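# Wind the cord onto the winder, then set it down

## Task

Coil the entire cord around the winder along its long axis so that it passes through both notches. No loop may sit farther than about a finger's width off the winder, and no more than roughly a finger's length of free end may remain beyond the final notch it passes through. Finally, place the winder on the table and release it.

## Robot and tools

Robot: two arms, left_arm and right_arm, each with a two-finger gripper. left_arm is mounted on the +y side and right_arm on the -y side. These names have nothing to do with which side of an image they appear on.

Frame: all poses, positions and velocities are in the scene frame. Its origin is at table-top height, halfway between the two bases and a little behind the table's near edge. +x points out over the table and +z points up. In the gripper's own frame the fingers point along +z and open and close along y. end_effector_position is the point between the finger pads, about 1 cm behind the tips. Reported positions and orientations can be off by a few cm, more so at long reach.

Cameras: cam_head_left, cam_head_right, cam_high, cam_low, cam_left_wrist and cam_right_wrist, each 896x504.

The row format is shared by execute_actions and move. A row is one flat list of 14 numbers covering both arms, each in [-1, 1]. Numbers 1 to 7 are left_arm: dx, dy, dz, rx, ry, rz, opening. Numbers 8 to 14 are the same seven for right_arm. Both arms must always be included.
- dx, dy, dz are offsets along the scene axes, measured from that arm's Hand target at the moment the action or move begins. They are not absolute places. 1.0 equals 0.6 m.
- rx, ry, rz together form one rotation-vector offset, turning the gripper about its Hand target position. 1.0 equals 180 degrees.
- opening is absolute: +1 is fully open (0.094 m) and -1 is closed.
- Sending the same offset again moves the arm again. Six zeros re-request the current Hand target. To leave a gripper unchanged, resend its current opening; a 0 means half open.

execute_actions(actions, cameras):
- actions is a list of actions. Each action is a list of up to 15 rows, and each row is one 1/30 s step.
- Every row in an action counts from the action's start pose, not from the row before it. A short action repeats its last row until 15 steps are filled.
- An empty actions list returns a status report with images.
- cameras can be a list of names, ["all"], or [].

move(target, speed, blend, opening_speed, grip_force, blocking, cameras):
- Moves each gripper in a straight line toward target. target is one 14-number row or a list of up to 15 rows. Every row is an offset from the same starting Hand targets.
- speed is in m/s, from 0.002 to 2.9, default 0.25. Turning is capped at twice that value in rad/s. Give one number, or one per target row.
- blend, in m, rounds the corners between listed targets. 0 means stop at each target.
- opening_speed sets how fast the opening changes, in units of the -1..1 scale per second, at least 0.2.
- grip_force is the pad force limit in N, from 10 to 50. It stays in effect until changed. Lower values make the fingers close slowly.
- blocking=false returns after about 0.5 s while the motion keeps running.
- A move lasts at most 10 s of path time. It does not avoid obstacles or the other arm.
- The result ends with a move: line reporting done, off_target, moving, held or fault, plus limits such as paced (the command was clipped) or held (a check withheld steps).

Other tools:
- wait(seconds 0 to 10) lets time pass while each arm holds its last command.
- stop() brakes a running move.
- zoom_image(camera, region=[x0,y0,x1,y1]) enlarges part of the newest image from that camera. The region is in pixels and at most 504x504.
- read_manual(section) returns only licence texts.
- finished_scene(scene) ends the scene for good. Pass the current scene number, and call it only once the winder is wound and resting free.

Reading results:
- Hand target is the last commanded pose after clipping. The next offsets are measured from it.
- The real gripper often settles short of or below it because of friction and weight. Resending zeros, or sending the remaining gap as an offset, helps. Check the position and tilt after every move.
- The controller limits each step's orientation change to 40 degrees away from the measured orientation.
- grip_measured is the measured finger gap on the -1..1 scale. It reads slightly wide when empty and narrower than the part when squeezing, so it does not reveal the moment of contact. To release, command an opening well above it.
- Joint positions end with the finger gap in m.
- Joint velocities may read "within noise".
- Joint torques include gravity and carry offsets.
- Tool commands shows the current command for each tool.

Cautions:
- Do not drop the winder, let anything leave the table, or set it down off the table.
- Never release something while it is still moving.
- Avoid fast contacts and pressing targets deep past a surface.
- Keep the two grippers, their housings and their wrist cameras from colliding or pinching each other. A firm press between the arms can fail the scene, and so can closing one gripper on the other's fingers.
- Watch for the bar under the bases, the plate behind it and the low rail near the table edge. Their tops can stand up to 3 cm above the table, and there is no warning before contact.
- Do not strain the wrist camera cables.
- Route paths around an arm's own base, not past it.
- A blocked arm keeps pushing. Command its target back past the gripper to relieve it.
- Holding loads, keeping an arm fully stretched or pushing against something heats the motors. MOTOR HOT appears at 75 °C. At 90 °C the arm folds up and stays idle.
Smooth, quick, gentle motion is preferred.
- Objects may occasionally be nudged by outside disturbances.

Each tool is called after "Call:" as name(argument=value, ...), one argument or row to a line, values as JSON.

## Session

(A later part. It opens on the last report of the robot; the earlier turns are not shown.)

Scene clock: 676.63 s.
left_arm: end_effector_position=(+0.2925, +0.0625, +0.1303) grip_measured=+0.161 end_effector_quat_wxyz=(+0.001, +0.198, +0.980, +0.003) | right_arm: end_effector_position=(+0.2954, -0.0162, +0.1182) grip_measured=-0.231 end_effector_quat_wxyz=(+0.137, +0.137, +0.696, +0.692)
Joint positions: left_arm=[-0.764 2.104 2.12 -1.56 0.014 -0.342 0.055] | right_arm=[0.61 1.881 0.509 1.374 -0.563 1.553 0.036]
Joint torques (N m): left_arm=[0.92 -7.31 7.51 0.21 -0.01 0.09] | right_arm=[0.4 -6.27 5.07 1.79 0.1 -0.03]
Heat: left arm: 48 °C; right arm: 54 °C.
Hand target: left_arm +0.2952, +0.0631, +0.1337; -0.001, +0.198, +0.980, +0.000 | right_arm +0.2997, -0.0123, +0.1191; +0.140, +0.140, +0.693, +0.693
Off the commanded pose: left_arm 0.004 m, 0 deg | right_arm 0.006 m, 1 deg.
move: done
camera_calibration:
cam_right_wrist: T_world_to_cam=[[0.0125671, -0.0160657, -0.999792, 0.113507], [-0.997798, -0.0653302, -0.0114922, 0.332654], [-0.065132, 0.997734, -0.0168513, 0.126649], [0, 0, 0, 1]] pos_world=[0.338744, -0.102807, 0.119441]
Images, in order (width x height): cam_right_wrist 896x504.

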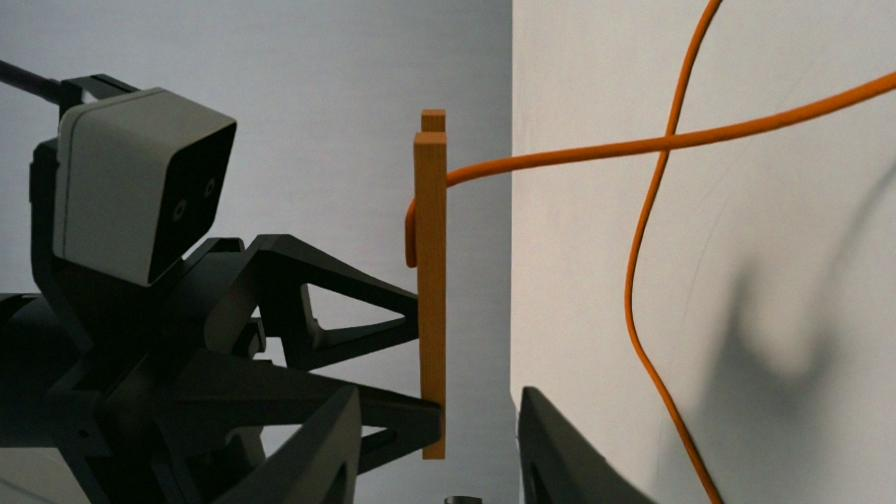

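Call:
move(
  target=[0, 0, 0, 0, 0, 0, -0.1, 0.0260, 0.0633, 0.0050, 0, 0, 0, -0.234],
  speed=0.08,
  cameras=["cam_right_wrist", "cam_left_wrist"],
)

Scene clock: 717.87 s.
left_arm: end_effector_position=(+0.2925, +0.0625, +0.1303) grip_measured=+0.161 end_effector_quat_wxyz=(+0.001, +0.198, +0.980, +0.003) | right_arm: end_effector_position=(+0.3115, +0.0211, +0.1213) grip_measured=-0.231 end_effector_quat_wxyz=(+0.137, +0.137, +0.696, +0.691)
Joint positions: left_arm=[-0.764 2.104 2.12 -1.56 0.014 -0.342 0.055] | right_arm=[0.676 1.949 0.659 1.291 -0.496 1.553 0.036]
Joint torques (N m): left_arm=[0.95 -7.31 7.49 0.22 -0.01 0.11] | right_arm=[0.06 -7.5 5.67 1.83 0.16 -0.09]
Heat: left arm: 48 °C; right arm: 48 °C.
Hand target: left_arm +0.2952, +0.0631, +0.1337; -0.001, +0.198, +0.980, +0.000 | right_arm +0.3153, +0.0257, +0.1220; +0.139, +0.140, +0.693, +0.693
Off the commanded pose: left_arm 0.004 m, 0 deg | right_arm 0.006 m, 1 deg.
move: done
camera_calibration:
cam_left_wrist: T_world_to_cam=[[-0.406717, -0.913437, 0.0146048, 0.174763], [-0.827621, 0.375181, 0.417472, 0.203203], [-0.386814, 0.157706, -0.908573, 0.312034], [0, 0, 0, 1]] pos_world=[0.359953, 0.0341876, 0.196122]
cam_right_wrist: T_world_to_cam=[[0.0121689, -0.0161957, -0.999795, 0.117136], [-0.997828, -0.0649292, -0.0110931, 0.351073], [-0.0647362, 0.997758, -0.0169506, 0.0905011], [0, 0, 0, 1]] pos_world=[0.354744, -0.0656063, 0.122541]
Images, in order (width x height): cam_left_wrist 896x504, cam_right_wrist 896x504.

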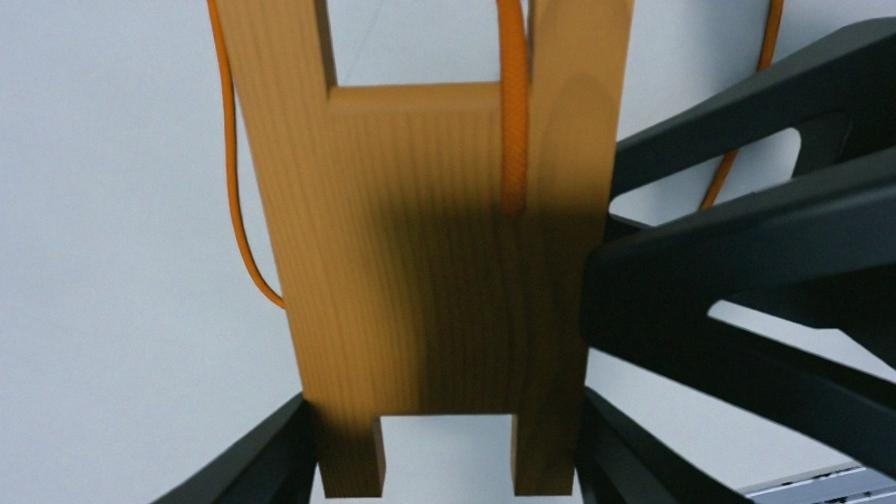

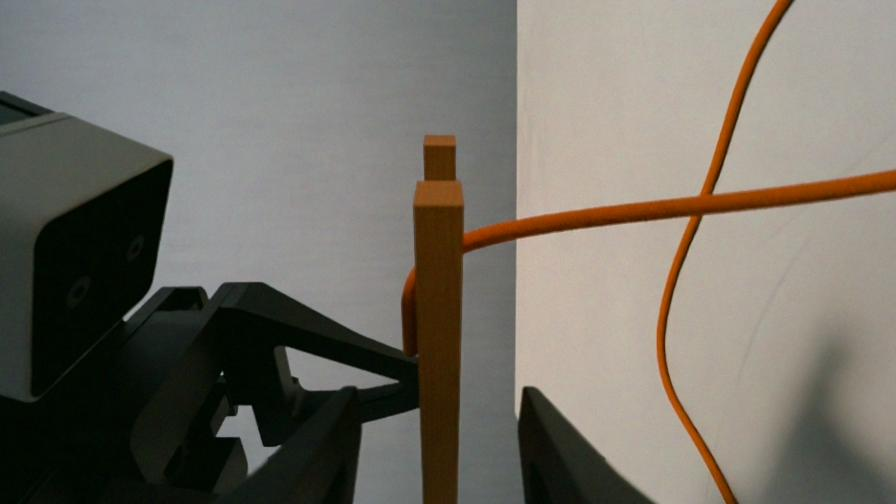

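Call:
move(
  target=[0, 0, 0, 0, 0, 0, -0.1, 0, 0, 0, 0, 0, 0, -0.97],
  speed=0.08,
  opening_speed=0.4,
  cameras=["cam_right_wrist", "cam_left_wrist"],
)

Scene clock: 739.63 s.
left_arm: end_effector_position=(+0.2925, +0.0625, +0.1303) grip_measured=+0.161 end_effector_quat_wxyz=(+0.001, +0.198, +0.980, +0.003) | right_arm: end_effector_position=(+0.3116, +0.0211, +0.1211) grip_measured=-0.840 end_effector_quat_wxyz=(+0.137, +0.138, +0.696, +0.691)
Joint positions: left_arm=[-0.764 2.104 2.12 -1.56 0.014 -0.342 0.055] | right_arm=[0.676 1.949 0.659 1.291 -0.495 1.553 0.008]
Joint torques (N m): left_arm=[0.95 -7.3 7.46 0.22 -0.01 0.09] | right_arm=[0.32 -7.3 5.74 1.79 0.09 -0.09]
Heat: left arm: 48 °C; right arm: 50 °C.
Hand target: left_arm +0.2952, +0.0630, +0.1337; -0.001, +0.198, +0.980, +0.000 | right_arm +0.3153, +0.0256, +0.1219; +0.139, +0.140, +0.693, +0.693
Off the commanded pose: left_arm 0.004 m, 0 deg | right_arm 0.006 m, 1 deg.
move: done
camera_calibration:
cam_left_wrist: T_world_to_cam=[[-0.406717, -0.913437, 0.0146048, 0.174763], [-0.827621, 0.375181, 0.417472, 0.203203], [-0.386814, 0.157706, -0.908573, 0.312034], [0, 0, 0, 1]] pos_world=[0.359953, 0.0341876, 0.196122]
cam_right_wrist: T_world_to_cam=[[0.0115884, -0.0167408, -0.999793, 0.117104], [-0.99788, -0.0642315, -0.0104908, 0.351155], [-0.0640425, 0.997795, -0.0174496, 0.0904202], [0, 0, 0, 1]] pos_world=[0.354845, -0.0657052, 0.122341]
Images, in order (width x height): cam_left_wrist 896x504, cam_right_wrist 896x504.

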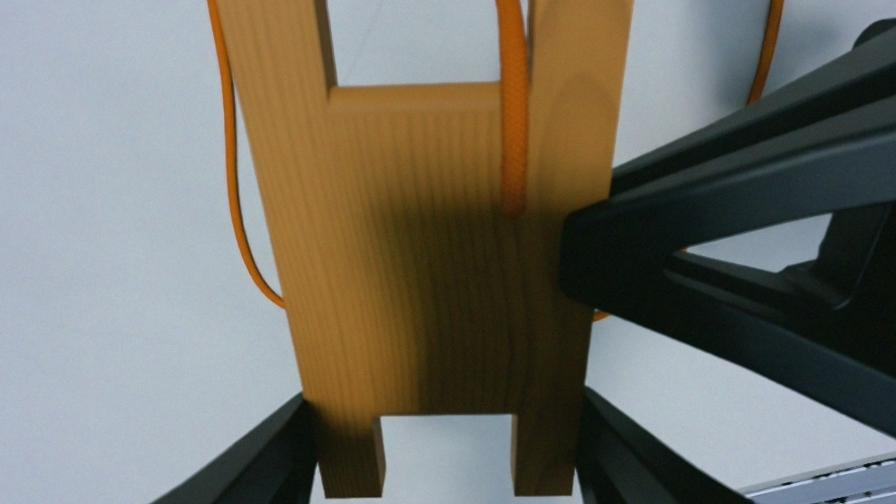

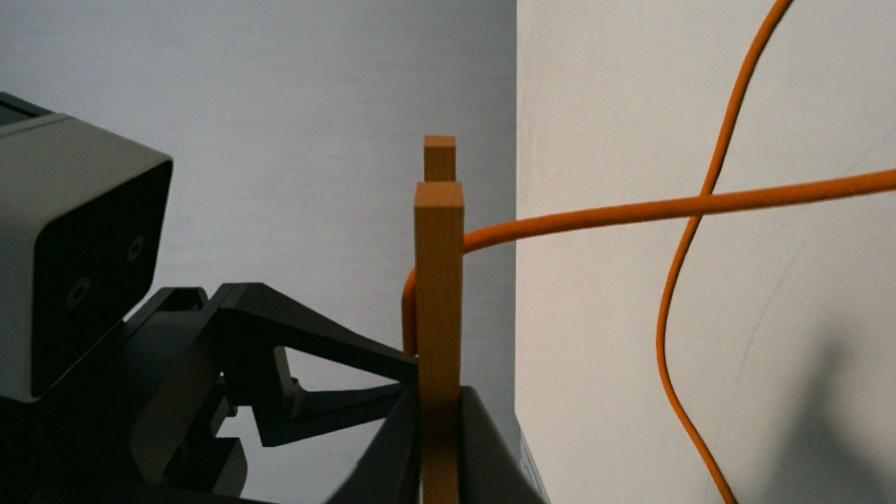

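Call:
move(
  target=[
    [0, 0, 0, 0, 0, 0, 0.34, 0, 0, 0, 0, 0, 0, -0.97],
    [0, 0, 0.0667, 0, 0, 0, 0.34, 0, 0, 0, 0, 0, 0, -0.97],
  ],
  speed=0.08,
  opening_speed=0.5,
  cameras=["cam_right_wrist", "cam_left_wrist"],
)

Scene clock: 765.30 s.
left_arm: end_effector_position=(+0.2948, +0.0599, +0.1461) grip_measured=+0.338 end_effector_quat_wxyz=(+0.020, +0.198, +0.980, -0.009) | right_arm: end_effector_position=(+0.3115, +0.0211, +0.1198) grip_measured=-0.840 end_effector_quat_wxyz=(+0.136, +0.139, +0.698, +0.690)
Joint positions: left_arm=[-0.764 2.083 2.15 -1.566 0.014 -0.342 0.063] | right_arm=[0.676 1.949 0.659 1.285 -0.495 1.553 0.008]
Joint torques (N m): left_arm=[1.09 -11.73 7.39 0.32 -0.02 0.09] | right_arm=[0.16 -7.41 5.83 1.86 0.11 -0.14]
Heat: left arm: 49 °C; right arm: 50 °C.
Hand target: left_arm +0.2952, +0.0630, +0.1738; +0.000, +0.198, +0.980, +0.000 | right_arm +0.3153, +0.0256, +0.1219; +0.139, +0.140, +0.693, +0.693
Off the commanded pose: left_arm 0.028 m, 3 deg | right_arm 0.006 m, 1 deg.
joint sent to its limit (left arm) — joint 4 (wrist pitch), lower limit. The joint targets are off in orientation, not in position.
move: off_target (left_arm)
camera_calibration:
cam_left_wrist: T_world_to_cam=[[-0.408328, -0.91237, 0.0291435, 0.171447], [-0.840811, 0.388349, 0.377124, 0.208442], [-0.355394, 0.129486, -0.925704, 0.322693], [0, 0, 0, 1]] pos_world=[0.35995, 0.0336906, 0.215113]
cam_right_wrist: T_world_to_cam=[[0.00710406, -0.0203237, -0.999768, 0.117262], [-0.997914, -0.0643019, -0.00578373, 0.350489], [-0.0641694, 0.997724, -0.0207381, 0.0908253], [0, 0, 0, 1]] pos_world=[0.354753, -0.0656982, 0.121146]
Images, in order (width x height): cam_left_wrist 896x504, cam_right_wrist 896x504.

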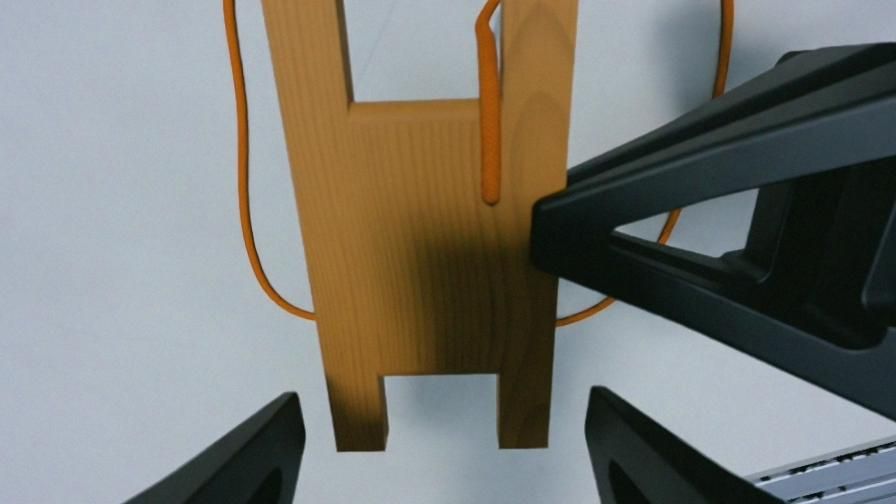

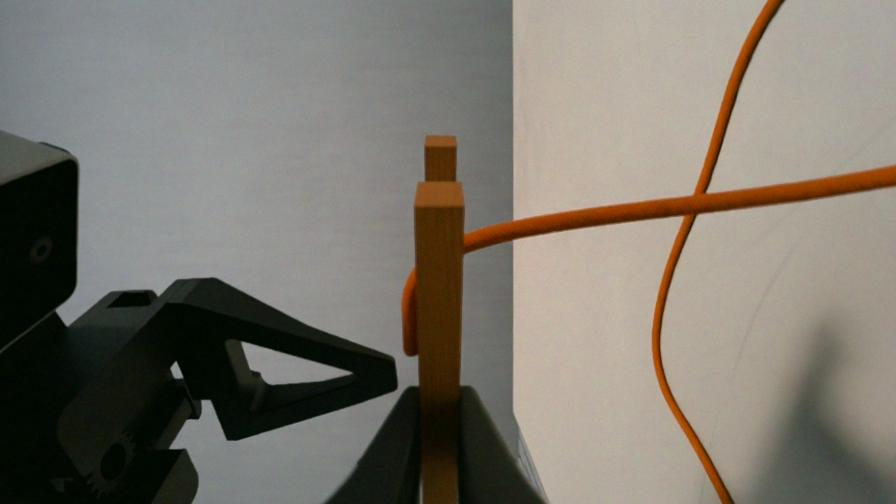

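Call:
move(
  target=[
    [-0.1, 0.075, 0.002, -0.1153, -0.1203, 0, 0.34, 0, 0, 0, 0, 0, 0, -0.97],
    [0.008, 0.2283, 0.0437, -0.4044, -0.3226, -0.2474, 0.34, 0.0295, -0.0843, 0.3335, 0, 0, 0.0711, -0.97],
  ],
  speed=0.15,
  blend=[0.01, 0],
  cameras=["all"],
)

Scene clock: 837.07 s.
left_arm: end_effector_position=(+0.2993, +0.1981, +0.2008) grip_measured=+0.338 end_effector_quat_wxyz=(+0.524, +0.465, +0.555, -0.449) | right_arm: end_effector_position=(+0.3387, -0.0200, +0.2879) grip_measured=-0.840 end_effector_quat_wxyz=(+0.039, +0.087, +0.719, +0.688)
Joint positions: left_arm=[0.102 1.455 0.683 0.455 1.53 0.306 0.063] | right_arm=[0.447 1.57 1.105 0.388 -0.935 1.553 0.008]
Joint torques (N m): left_arm=[0.76 -2.93 5.23 1.87 0.25 -0.05] | right_arm=[-1.16 -12.52 8.47 1.59 -0.23 -0.1]
Heat: left arm: 55 °C; right arm: 48 °C.
Hand target: left_arm +0.3001, +0.2000, +0.2000; +0.541, +0.455, +0.542, -0.454 | right_arm +0.3330, -0.0250, +0.3221; +0.062, +0.062, +0.704, +0.704
Off the commanded pose: left_arm 0.002 m, 3 deg | right_arm 0.035 m, 5 deg.
move: off_target (left_arm, right_arm)
camera_calibration:
cam_left_wrist: T_world_to_cam=[[-0.989773, -0.142487, -0.00686176, 0.326514], [-0.0596081, 0.456806, -0.887567, 0.144546], [0.129601, -0.878081, -0.460628, 0.3181], [0, 0, 0, 1]] pos_world=[0.290565, 0.259812, 0.277061]
cam_right_wrist: T_world_to_cam=[[-0.0556171, -0.0445185, -0.997459, 0.304368], [-0.960237, -0.271356, 0.0656528, 0.338511], [-0.27359, 0.961449, -0.0276563, 0.209205], [0, 0, 0, 1]] pos_world=[0.399215, -0.0957325, 0.287157]

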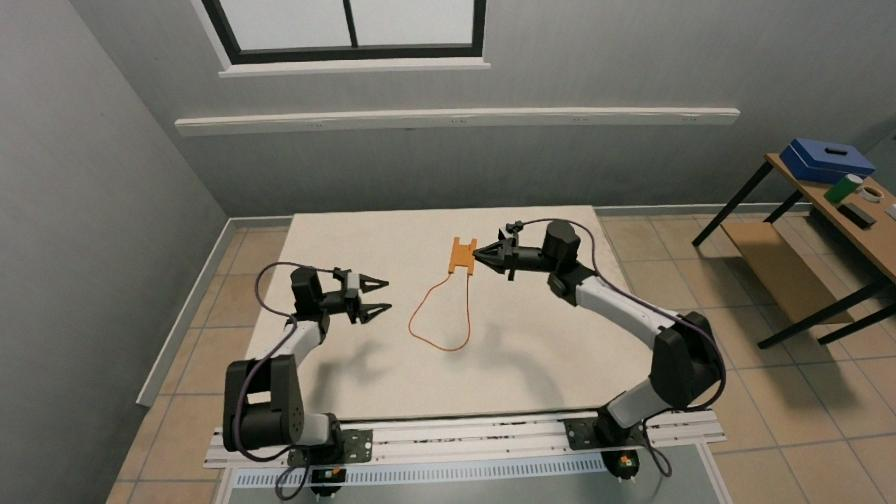

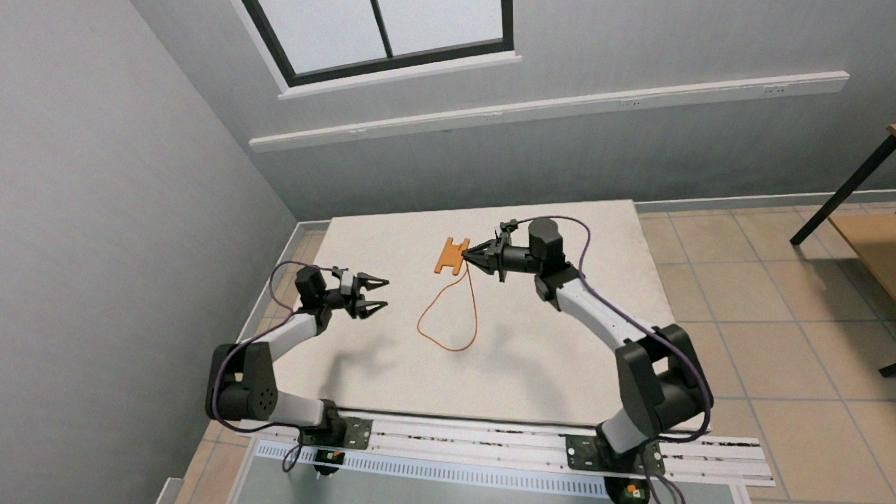

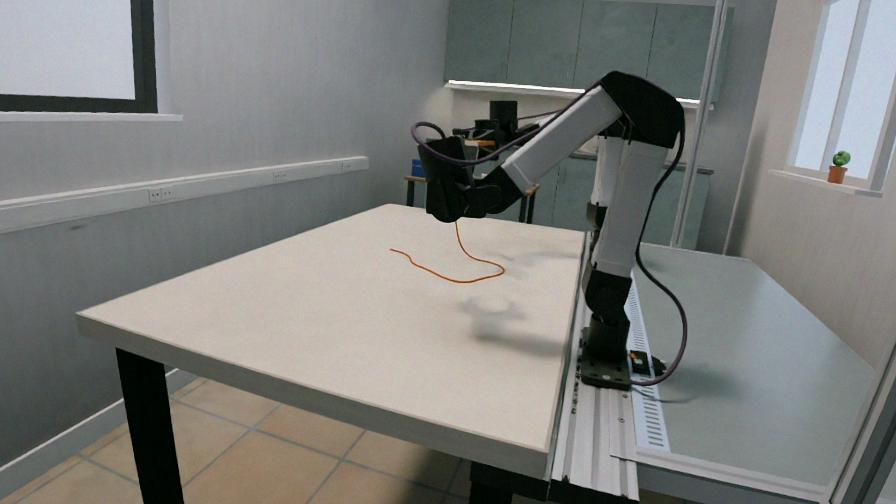

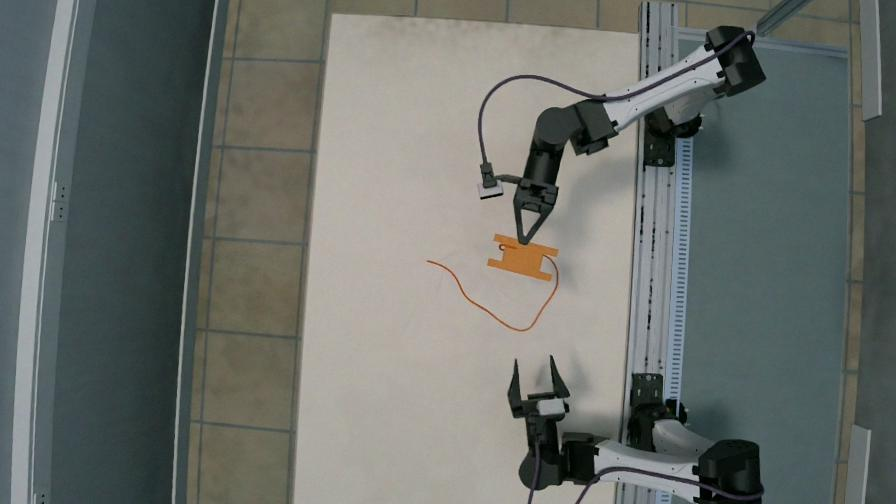

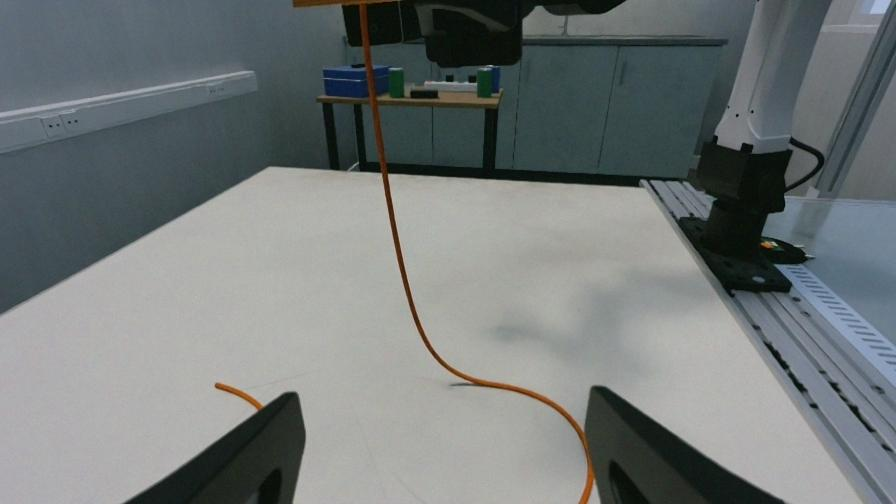

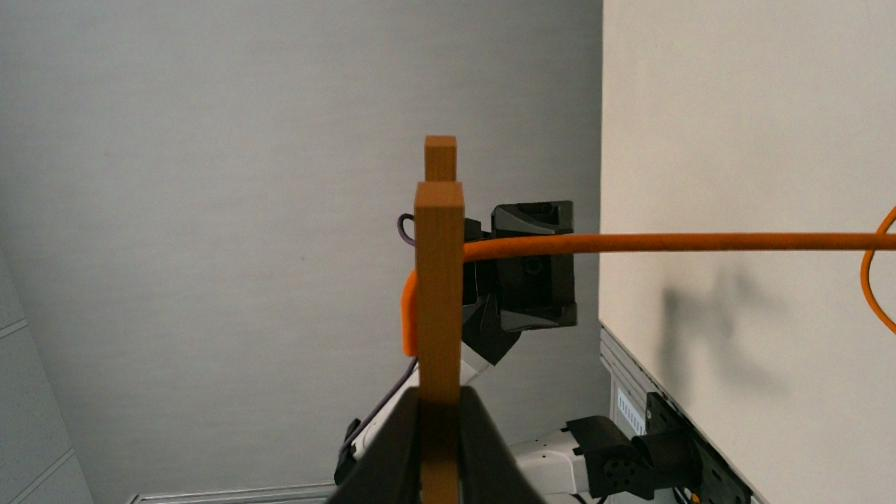

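Call:
move(
  target=[0.0732, -0.2267, -0.175, 0, 0, 0, 1.0, 0, 0, 0.0417, 0.0118, -0.0225, 0, -0.97],
  speed=0.2,
  cameras=["cam_left_wrist", "cam_right_wrist", "cam_low"],
)

Scene clock: 874.00 s.
left_arm: end_effector_position=(+0.3379, +0.0666, +0.0883) grip_measured=+0.998 end_effector_quat_wxyz=(+0.524, +0.453, +0.554, -0.461) | right_arm: end_effector_position=(+0.3396, -0.0197, +0.3078) grip_measured=-0.840 end_effector_quat_wxyz=(+0.056, +0.070, +0.709, +0.699)
Joint positions: left_arm=[-0.333 2.097 0.71 1.409 1.098 -0.053 0.094] | right_arm=[0.447 1.563 1.138 0.404 -0.936 1.553 0.008]
Joint torques (N m): left_arm=[-0.38 -5.63 5.03 2.29 -0.25 -0.06] | right_arm=[-0.94 -12.25 8.77 1.87 -0.16 -0.04]
Heat: left arm: 46 °C; right arm: 51 °C.
Hand target: left_arm +0.3439, +0.0640, +0.0950; +0.541, +0.455, +0.542, -0.454 | right_arm +0.3330, -0.0249, +0.3471; +0.085, +0.038, +0.689, +0.719
Off the commanded pose: left_arm 0.009 m, 3 deg | right_arm 0.040 m, 6 deg.
move: off_target (left_arm, right_arm)
camera_calibration:
cam_left_wrist: T_world_to_cam=[[-0.989698, -0.142195, 0.016679, 0.343062], [-0.0774182, 0.433531, -0.897807, 0.115423], [0.120433, -0.889849, -0.440074, 0.147751], [0, 0, 0, 1]] pos_world=[0.330669, 0.130218, 0.162927]
cam_right_wrist: T_world_to_cam=[[-0.00494739, -0.0195965, -0.999796, 0.308291], [-0.961983, -0.272923, 0.0101097, 0.355758], [-0.273065, 0.961836, -0.0175013, 0.206394], [0, 0, 0, 1]] pos_world=[0.400117, -0.095381, 0.308244]
Images, in order (width x height): cam_low 896x504, cam_left_wrist 896x504, cam_right_wrist 896x504.

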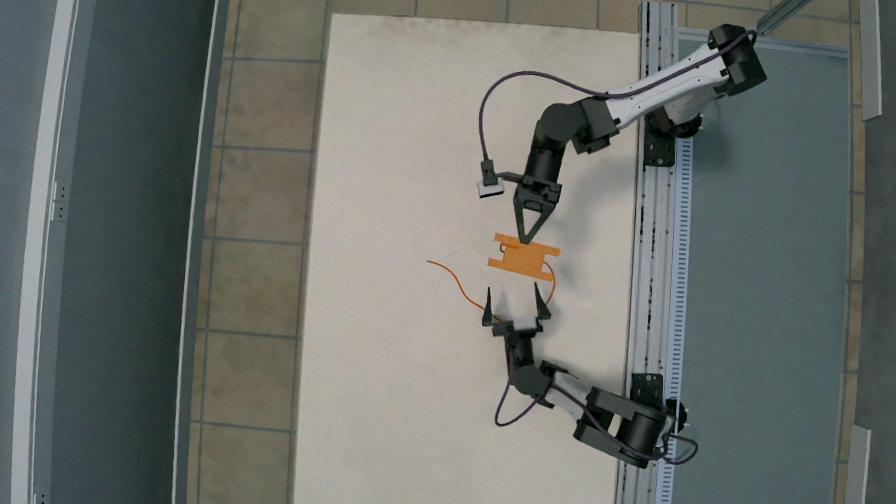

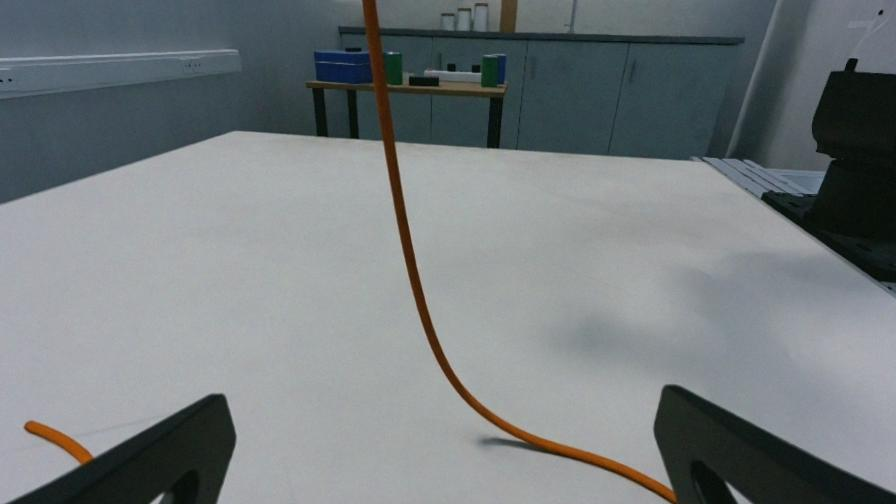

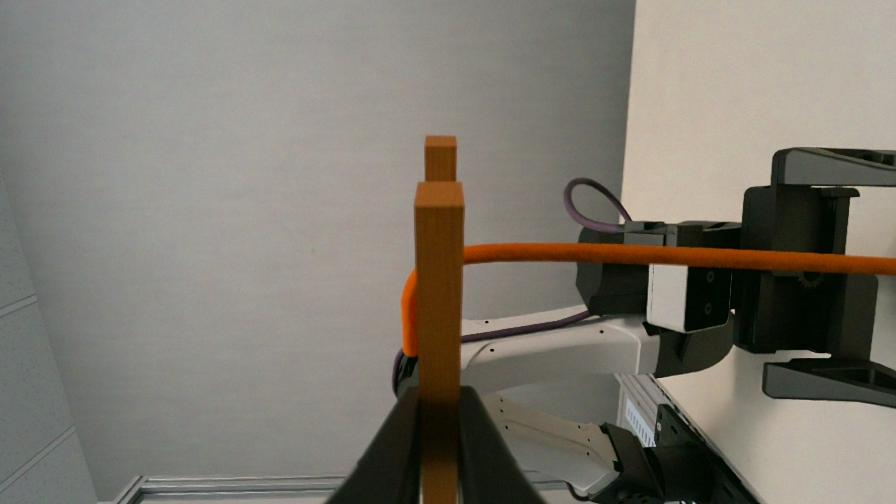

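Call:
move(
  target=[0.0383, -0.1227, 0.0033, 0, 0, 0, 1.0, 0, 0, 0, 0, 0, 0, -0.97],
  speed=0.12,
  cameras=["cam_left_wrist", "cam_right_wrist", "cam_head_left"],
)

Call:
zoom_image(
  camera="cam_head_left",
  region=[400, 210, 560, 370],
)

Scene clock: 901.47 s.
left_arm: end_effector_position=(+0.3590, -0.0083, +0.0952) grip_measured=+0.998 end_effector_quat_wxyz=(+0.531, +0.456, +0.545, -0.463) | right_arm: end_effector_position=(+0.3396, -0.0197, +0.3078) grip_measured=-0.840 end_effector_quat_wxyz=(+0.056, +0.070, +0.709, +0.699)
Joint positions: left_arm=[-0.503 2.179 0.932 1.292 0.935 -0.054 0.094] | right_arm=[0.447 1.563 1.138 0.404 -0.936 1.553 0.008]
Joint torques (N m): left_arm=[0.17 -6.63 5.97 1.92 -0.29 0.1] | right_arm=[-0.99 -12.49 8.81 1.99 -0.1 -0.07]
Heat: left arm: 45 °C; right arm: 52 °C.
Hand target: left_arm +0.3669, -0.0097, +0.0969; +0.541, +0.455, +0.542, -0.454 | right_arm +0.3330, -0.0249, +0.3471; +0.085, +0.038, +0.689, +0.719
Off the commanded pose: left_arm 0.008 m, 2 deg | right_arm 0.040 m, 6 deg.
move: off_target (right_arm)
camera_calibration:
cam_left_wrist: T_world_to_cam=[[-0.990889, -0.134684, 0.0000355495, 0.355276], [-0.0573044, 0.421359, -0.905082, 0.149114], [0.121885, -0.896837, -0.425238, 0.0797167], [0, 0, 0, 1]] pos_world=[0.350867, 0.0565121, 0.168846]
cam_right_wrist: T_world_to_cam=[[-0.00494739, -0.0195965, -0.999796, 0.308291], [-0.961983, -0.272923, 0.0101097, 0.355758], [-0.273065, 0.961836, -0.0175013, 0.206394], [0, 0, 0, 1]] pos_world=[0.400117, -0.095381, 0.308244]
Images, in order (width x height): cam_head_left 896x504, cam_left_wrist 896x504, cam_right_wrist 896x504.

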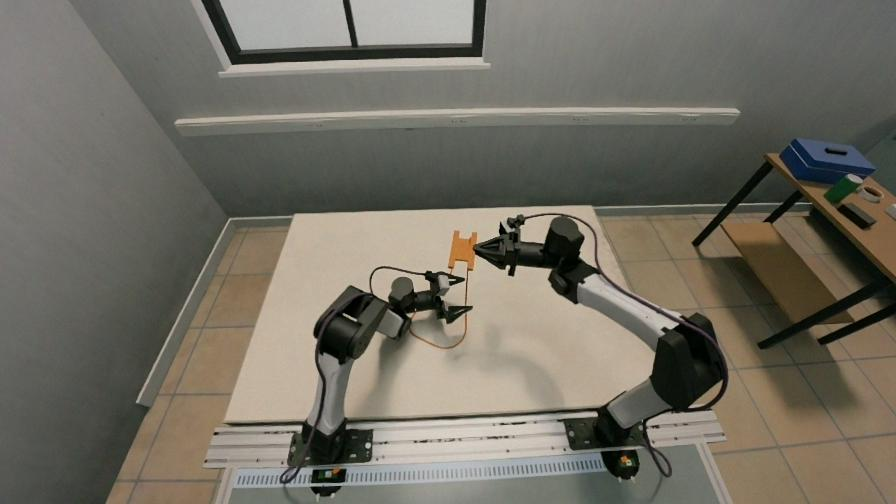

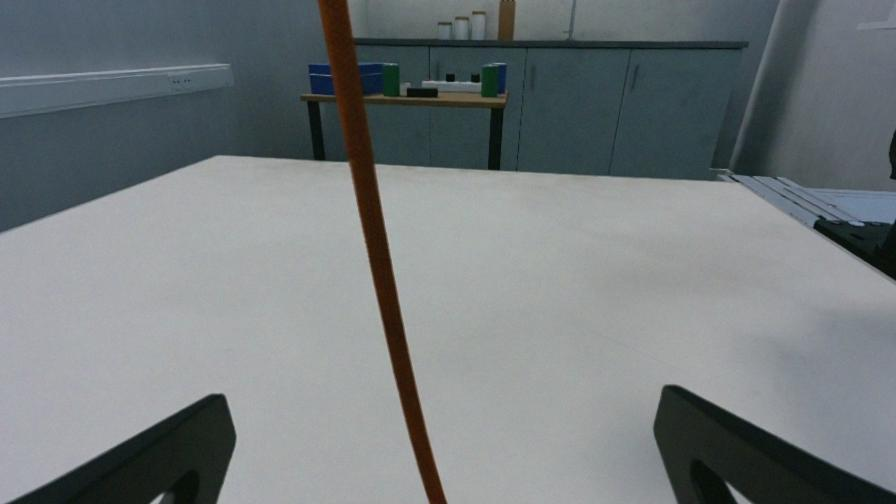

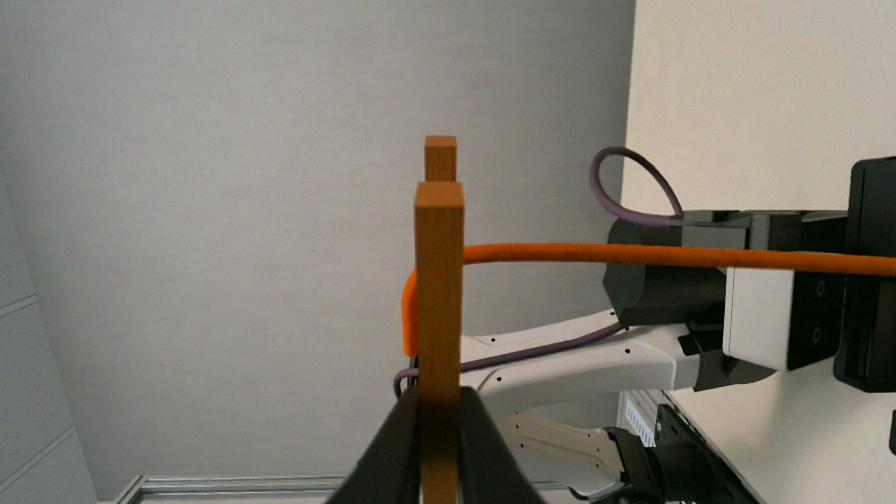

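Scaled by 3.150 from the camera's 896x504 image, which has a finer 1280x720 frame.

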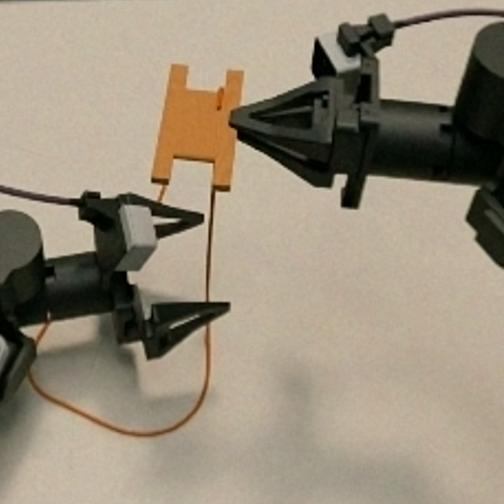

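Call:
move(
  target=[0, 0, 0, 0, 0, 0, -0.75, 0, 0, 0, 0, 0, 0, -0.97],
  opening_speed=1.5,
  cameras=[],
)

Call:
move(
  target=[0, 0, 0, 0, 0, 0, -1.0, 0, 0, 0, 0, 0, 0, -0.97],
  grip_force=[18, 50],
  cameras=["cam_left_wrist", "cam_right_wrist", "cam_head_left"],
)

Call:
zoom_image(
  camera="cam_head_left",
  region=[400, 210, 560, 370],
)

Scene clock: 916.40 s.
left_arm: end_effector_position=(+0.3592, -0.0082, +0.0950) grip_measured=-0.748 end_effector_quat_wxyz=(+0.530, +0.455, +0.545, -0.462) | right_arm: end_effector_position=(+0.3396, -0.0197, +0.3078) grip_measured=-0.840 end_effector_quat_wxyz=(+0.056, +0.070, +0.709, +0.699)
Joint positions: left_arm=[-0.503 2.179 0.932 1.291 0.933 -0.054 0.012] | right_arm=[0.447 1.563 1.138 0.404 -0.936 1.553 0.008]
Joint torques (N m): left_arm=[0.21 -6.63 6 1.93 -0.27 0.11] | right_arm=[-0.84 -12.52 8.77 1.93 -0.12 -0.04]
Heat: left arm: 45 °C; right arm: 53 °C.
Hand target: left_arm +0.3669, -0.0097, +0.0969; +0.541, +0.455, +0.542, -0.454 | right_arm +0.3330, -0.0249, +0.3471; +0.085, +0.038, +0.689, +0.719
Off the commanded pose: left_arm 0.008 m, 2 deg | right_arm 0.040 m, 6 deg.
move: off_target (right_arm)
No camera images: "cameras" was empty.

Scene clock: 917.43 s.
left_arm: end_effector_position=(+0.3592, -0.0082, +0.0950) grip_measured=-0.933 end_effector_quat_wxyz=(+0.530, +0.455, +0.545, -0.462) | right_arm: end_effector_position=(+0.3396, -0.0197, +0.3078) grip_measured=-0.840 end_effector_quat_wxyz=(+0.056, +0.070, +0.709, +0.699)
Joint positions: left_arm=[-0.503 2.179 0.932 1.291 0.933 -0.054 0.003] | right_arm=[0.447 1.563 1.138 0.404 -0.936 1.553 0.008]
Joint torques (N m): left_arm=[0.2 -6.63 5.97 1.93 -0.26 0.11] | right_arm=[-1.1 -12.29 8.77 1.9 -0.17 -0.09]
Heat: left arm: 45 °C; right arm: 53 °C.
Hand target: left_arm +0.3669, -0.0097, +0.0969; +0.541, +0.455, +0.542, -0.454 | right_arm +0.3330, -0.0249, +0.3471; +0.085, +0.038, +0.689, +0.719
Off the commanded pose: left_arm 0.008 m, 2 deg | right_arm 0.040 m, 6 deg.
grip_force (N): 18, 50
move: off_target (right_arm)
camera_calibration:
cam_left_wrist: T_world_to_cam=[[-0.990684, -0.136179, 0.00101583, 0.355321], [-0.0588992, 0.421735, -0.904804, 0.149525], [0.122787, -0.896435, -0.425826, 0.0794108], [0, 0, 0, 1]] pos_world=[0.351067, 0.0565139, 0.168745]
cam_right_wrist: T_world_to_cam=[[-0.00494739, -0.0195965, -0.999796, 0.308291], [-0.961983, -0.272923, 0.0101097, 0.355758], [-0.273065, 0.961836, -0.0175013, 0.206394], [0, 0, 0, 1]] pos_world=[0.400117, -0.095381, 0.308244]
Images, in order (width x height): cam_head_left 896x504, cam_left_wrist 896x504, cam_right_wrist 896x504.

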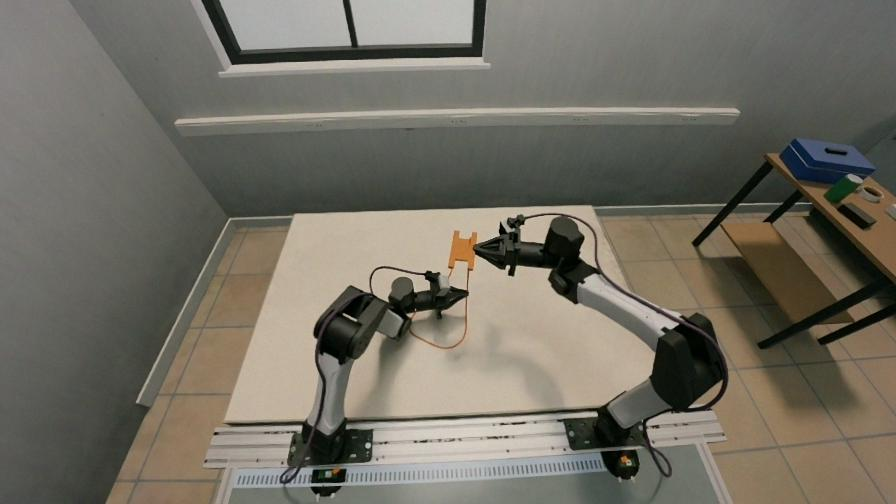

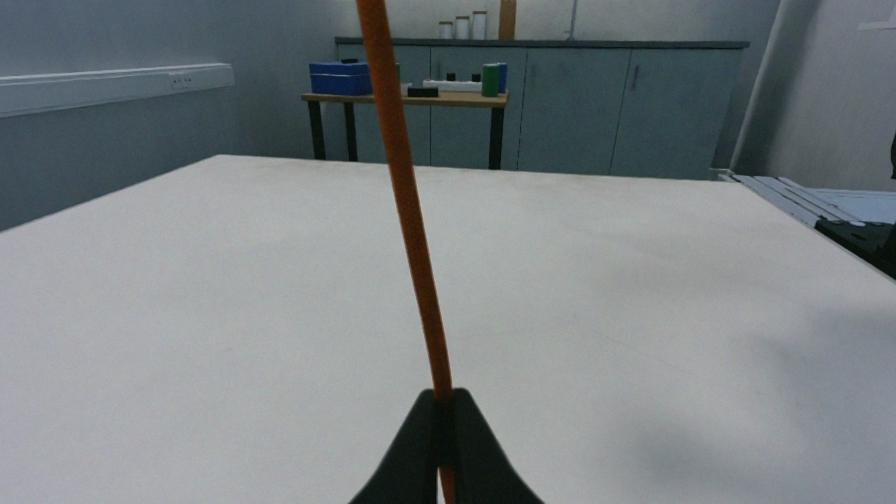

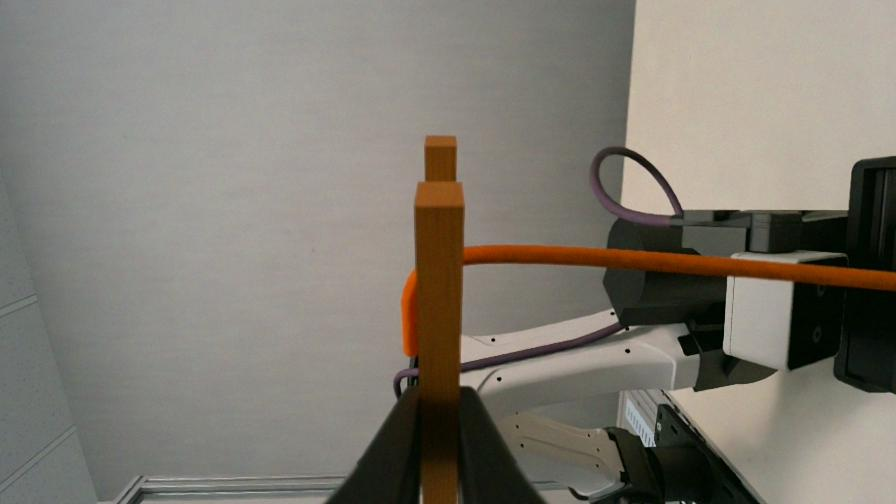

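Scaled by 3.150 from the camera's 896x504 image, which has a finer 1280x720 frame.

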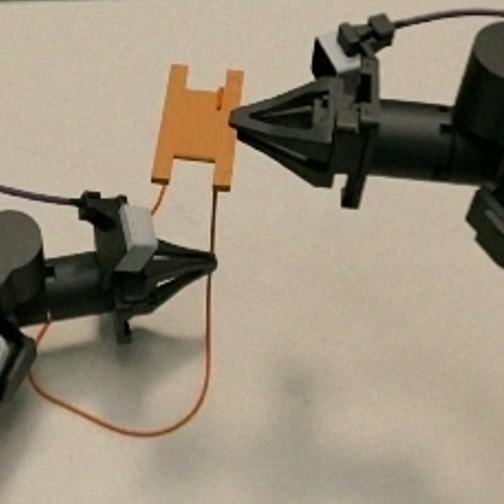

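Call:
move(
  target=[
    [-0.1678, 0.0553, 0.0848, 0, 0, 0, -1.0, 0, 0, 0, 0, 0, 0, -0.97],
    [-0.2817, 0.081, 0.2015, 0, 0, 0, -1.0, 0, 0, 0, 0, 0, 0, -0.97],
    [-0.3062, 0.0855, 0.3015, 0, 0, 0, -1.0, 0, 0, 0, 0, 0, 0, -0.97],
  ],
  speed=0.15,
  blend=[0.03, 0.03, 0],
  cameras=["cam_left_wrist", "cam_right_wrist", "cam_head_left", "cam_high"],
)

Call:
zoom_image(
  camera="cam_head_left",
  region=[400, 210, 560, 370],
)

Scene clock: 988.53 s.
left_arm: end_effector_position=(+0.1829, +0.0424, +0.2590) grip_measured=-0.934 end_effector_quat_wxyz=(+0.518, +0.450, +0.562, -0.462) | right_arm: end_effector_position=(+0.3385, -0.0195, +0.3079) grip_measured=-0.840 end_effector_quat_wxyz=(+0.053, +0.069, +0.709, +0.700)
Joint positions: left_arm=[-0.669 0.995 0.557 0.436 0.759 -0.05 0.003] | right_arm=[0.447 1.563 1.138 0.404 -0.943 1.557 0.008]
Joint torques (N m): left_arm=[-0.51 -2.76 8.81 2.05 -0.24 0.21] | right_arm=[-0.96 -12.42 9.01 1.92 -0.02 -0.09]
Heat: left arm: 44 °C; right arm: 55 °C.
Hand target: left_arm +0.1832, +0.0417, +0.2778; +0.541, +0.455, +0.542, -0.454 | right_arm +0.3331, -0.0249, +0.3470; +0.085, +0.038, +0.689, +0.719
Off the commanded pose: left_arm 0.019 m, 4 deg | right_arm 0.040 m, 6 deg.
grip_force (N): 18, 50
move: off_target (left_arm, right_arm)
camera_calibration:
cam_left_wrist: T_world_to_cam=[[-0.988839, -0.145239, 0.0332079, 0.179108], [-0.0946367, 0.44016, -0.892918, 0.268845], [0.11507, -0.886095, -0.448993, 0.223161], [0, 0, 0, 1]] pos_world=[0.176872, 0.10542, 0.334307]
cam_right_wrist: T_world_to_cam=[[-0.00836099, -0.0185622, -0.999793, 0.309559], [-0.960283, -0.278715, 0.0132052, 0.353177], [-0.278903, 0.960194, -0.0154947, 0.207212], [0, 0, 0, 1]] pos_world=[0.39953, -0.0947818, 0.308042]
Images, in order (width x height): cam_head_left 896x504, cam_high 896x504, cam_left_wrist 896x504, cam_right_wrist 896x504.

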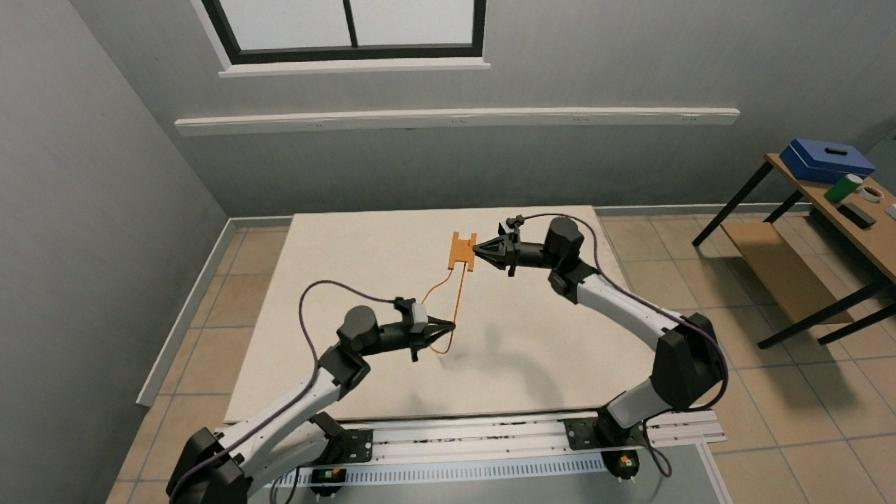

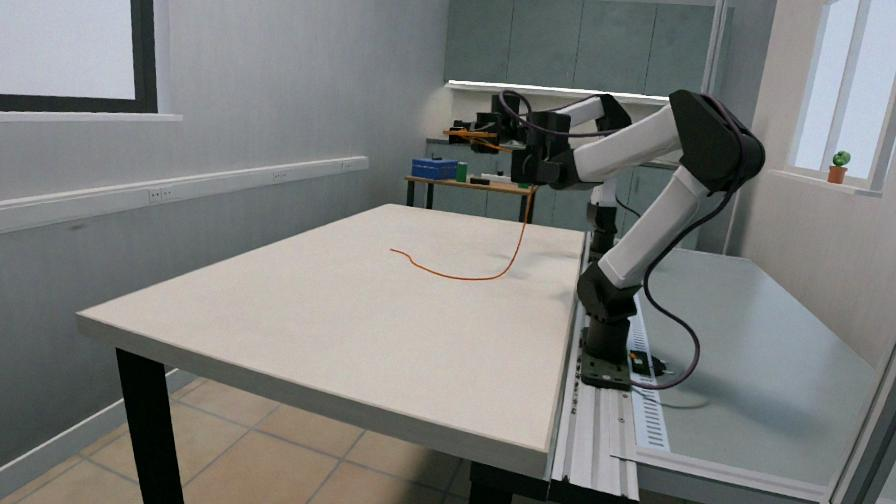

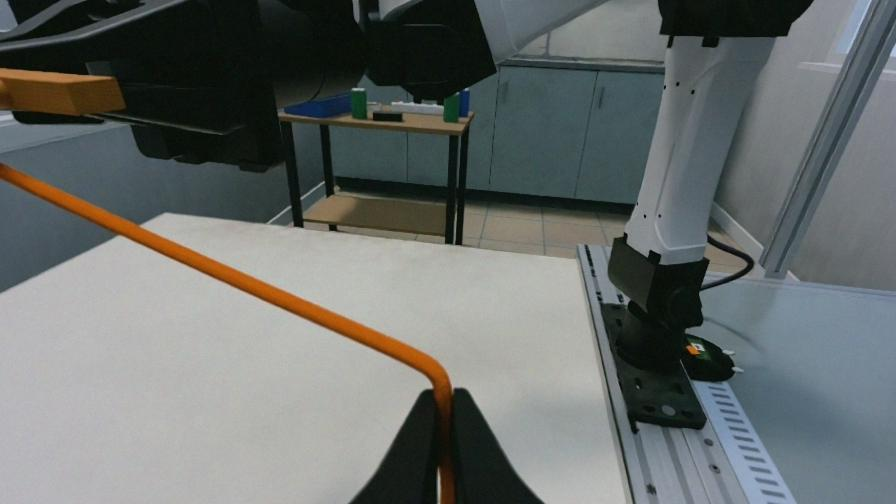

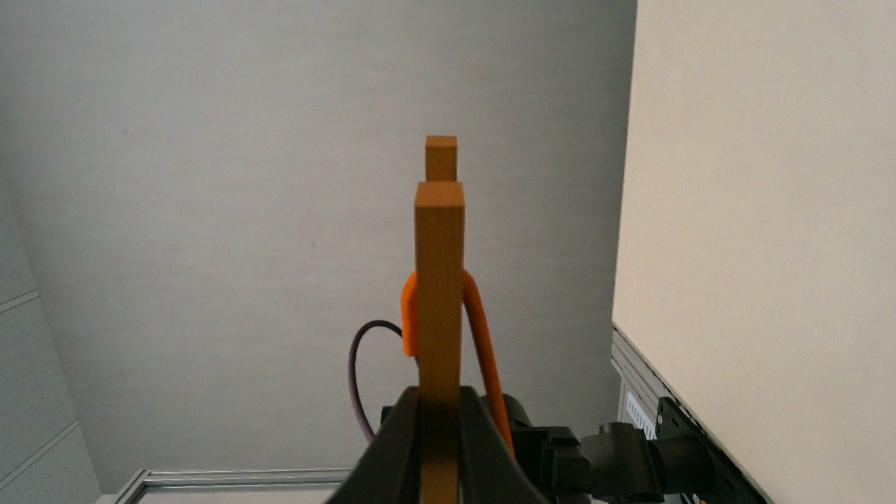

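Scaled by 3.150 from the camera's 896x504 image, which has a finer 1280x720 frame.

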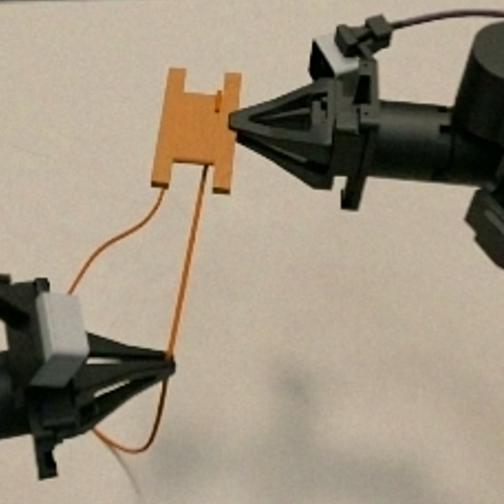

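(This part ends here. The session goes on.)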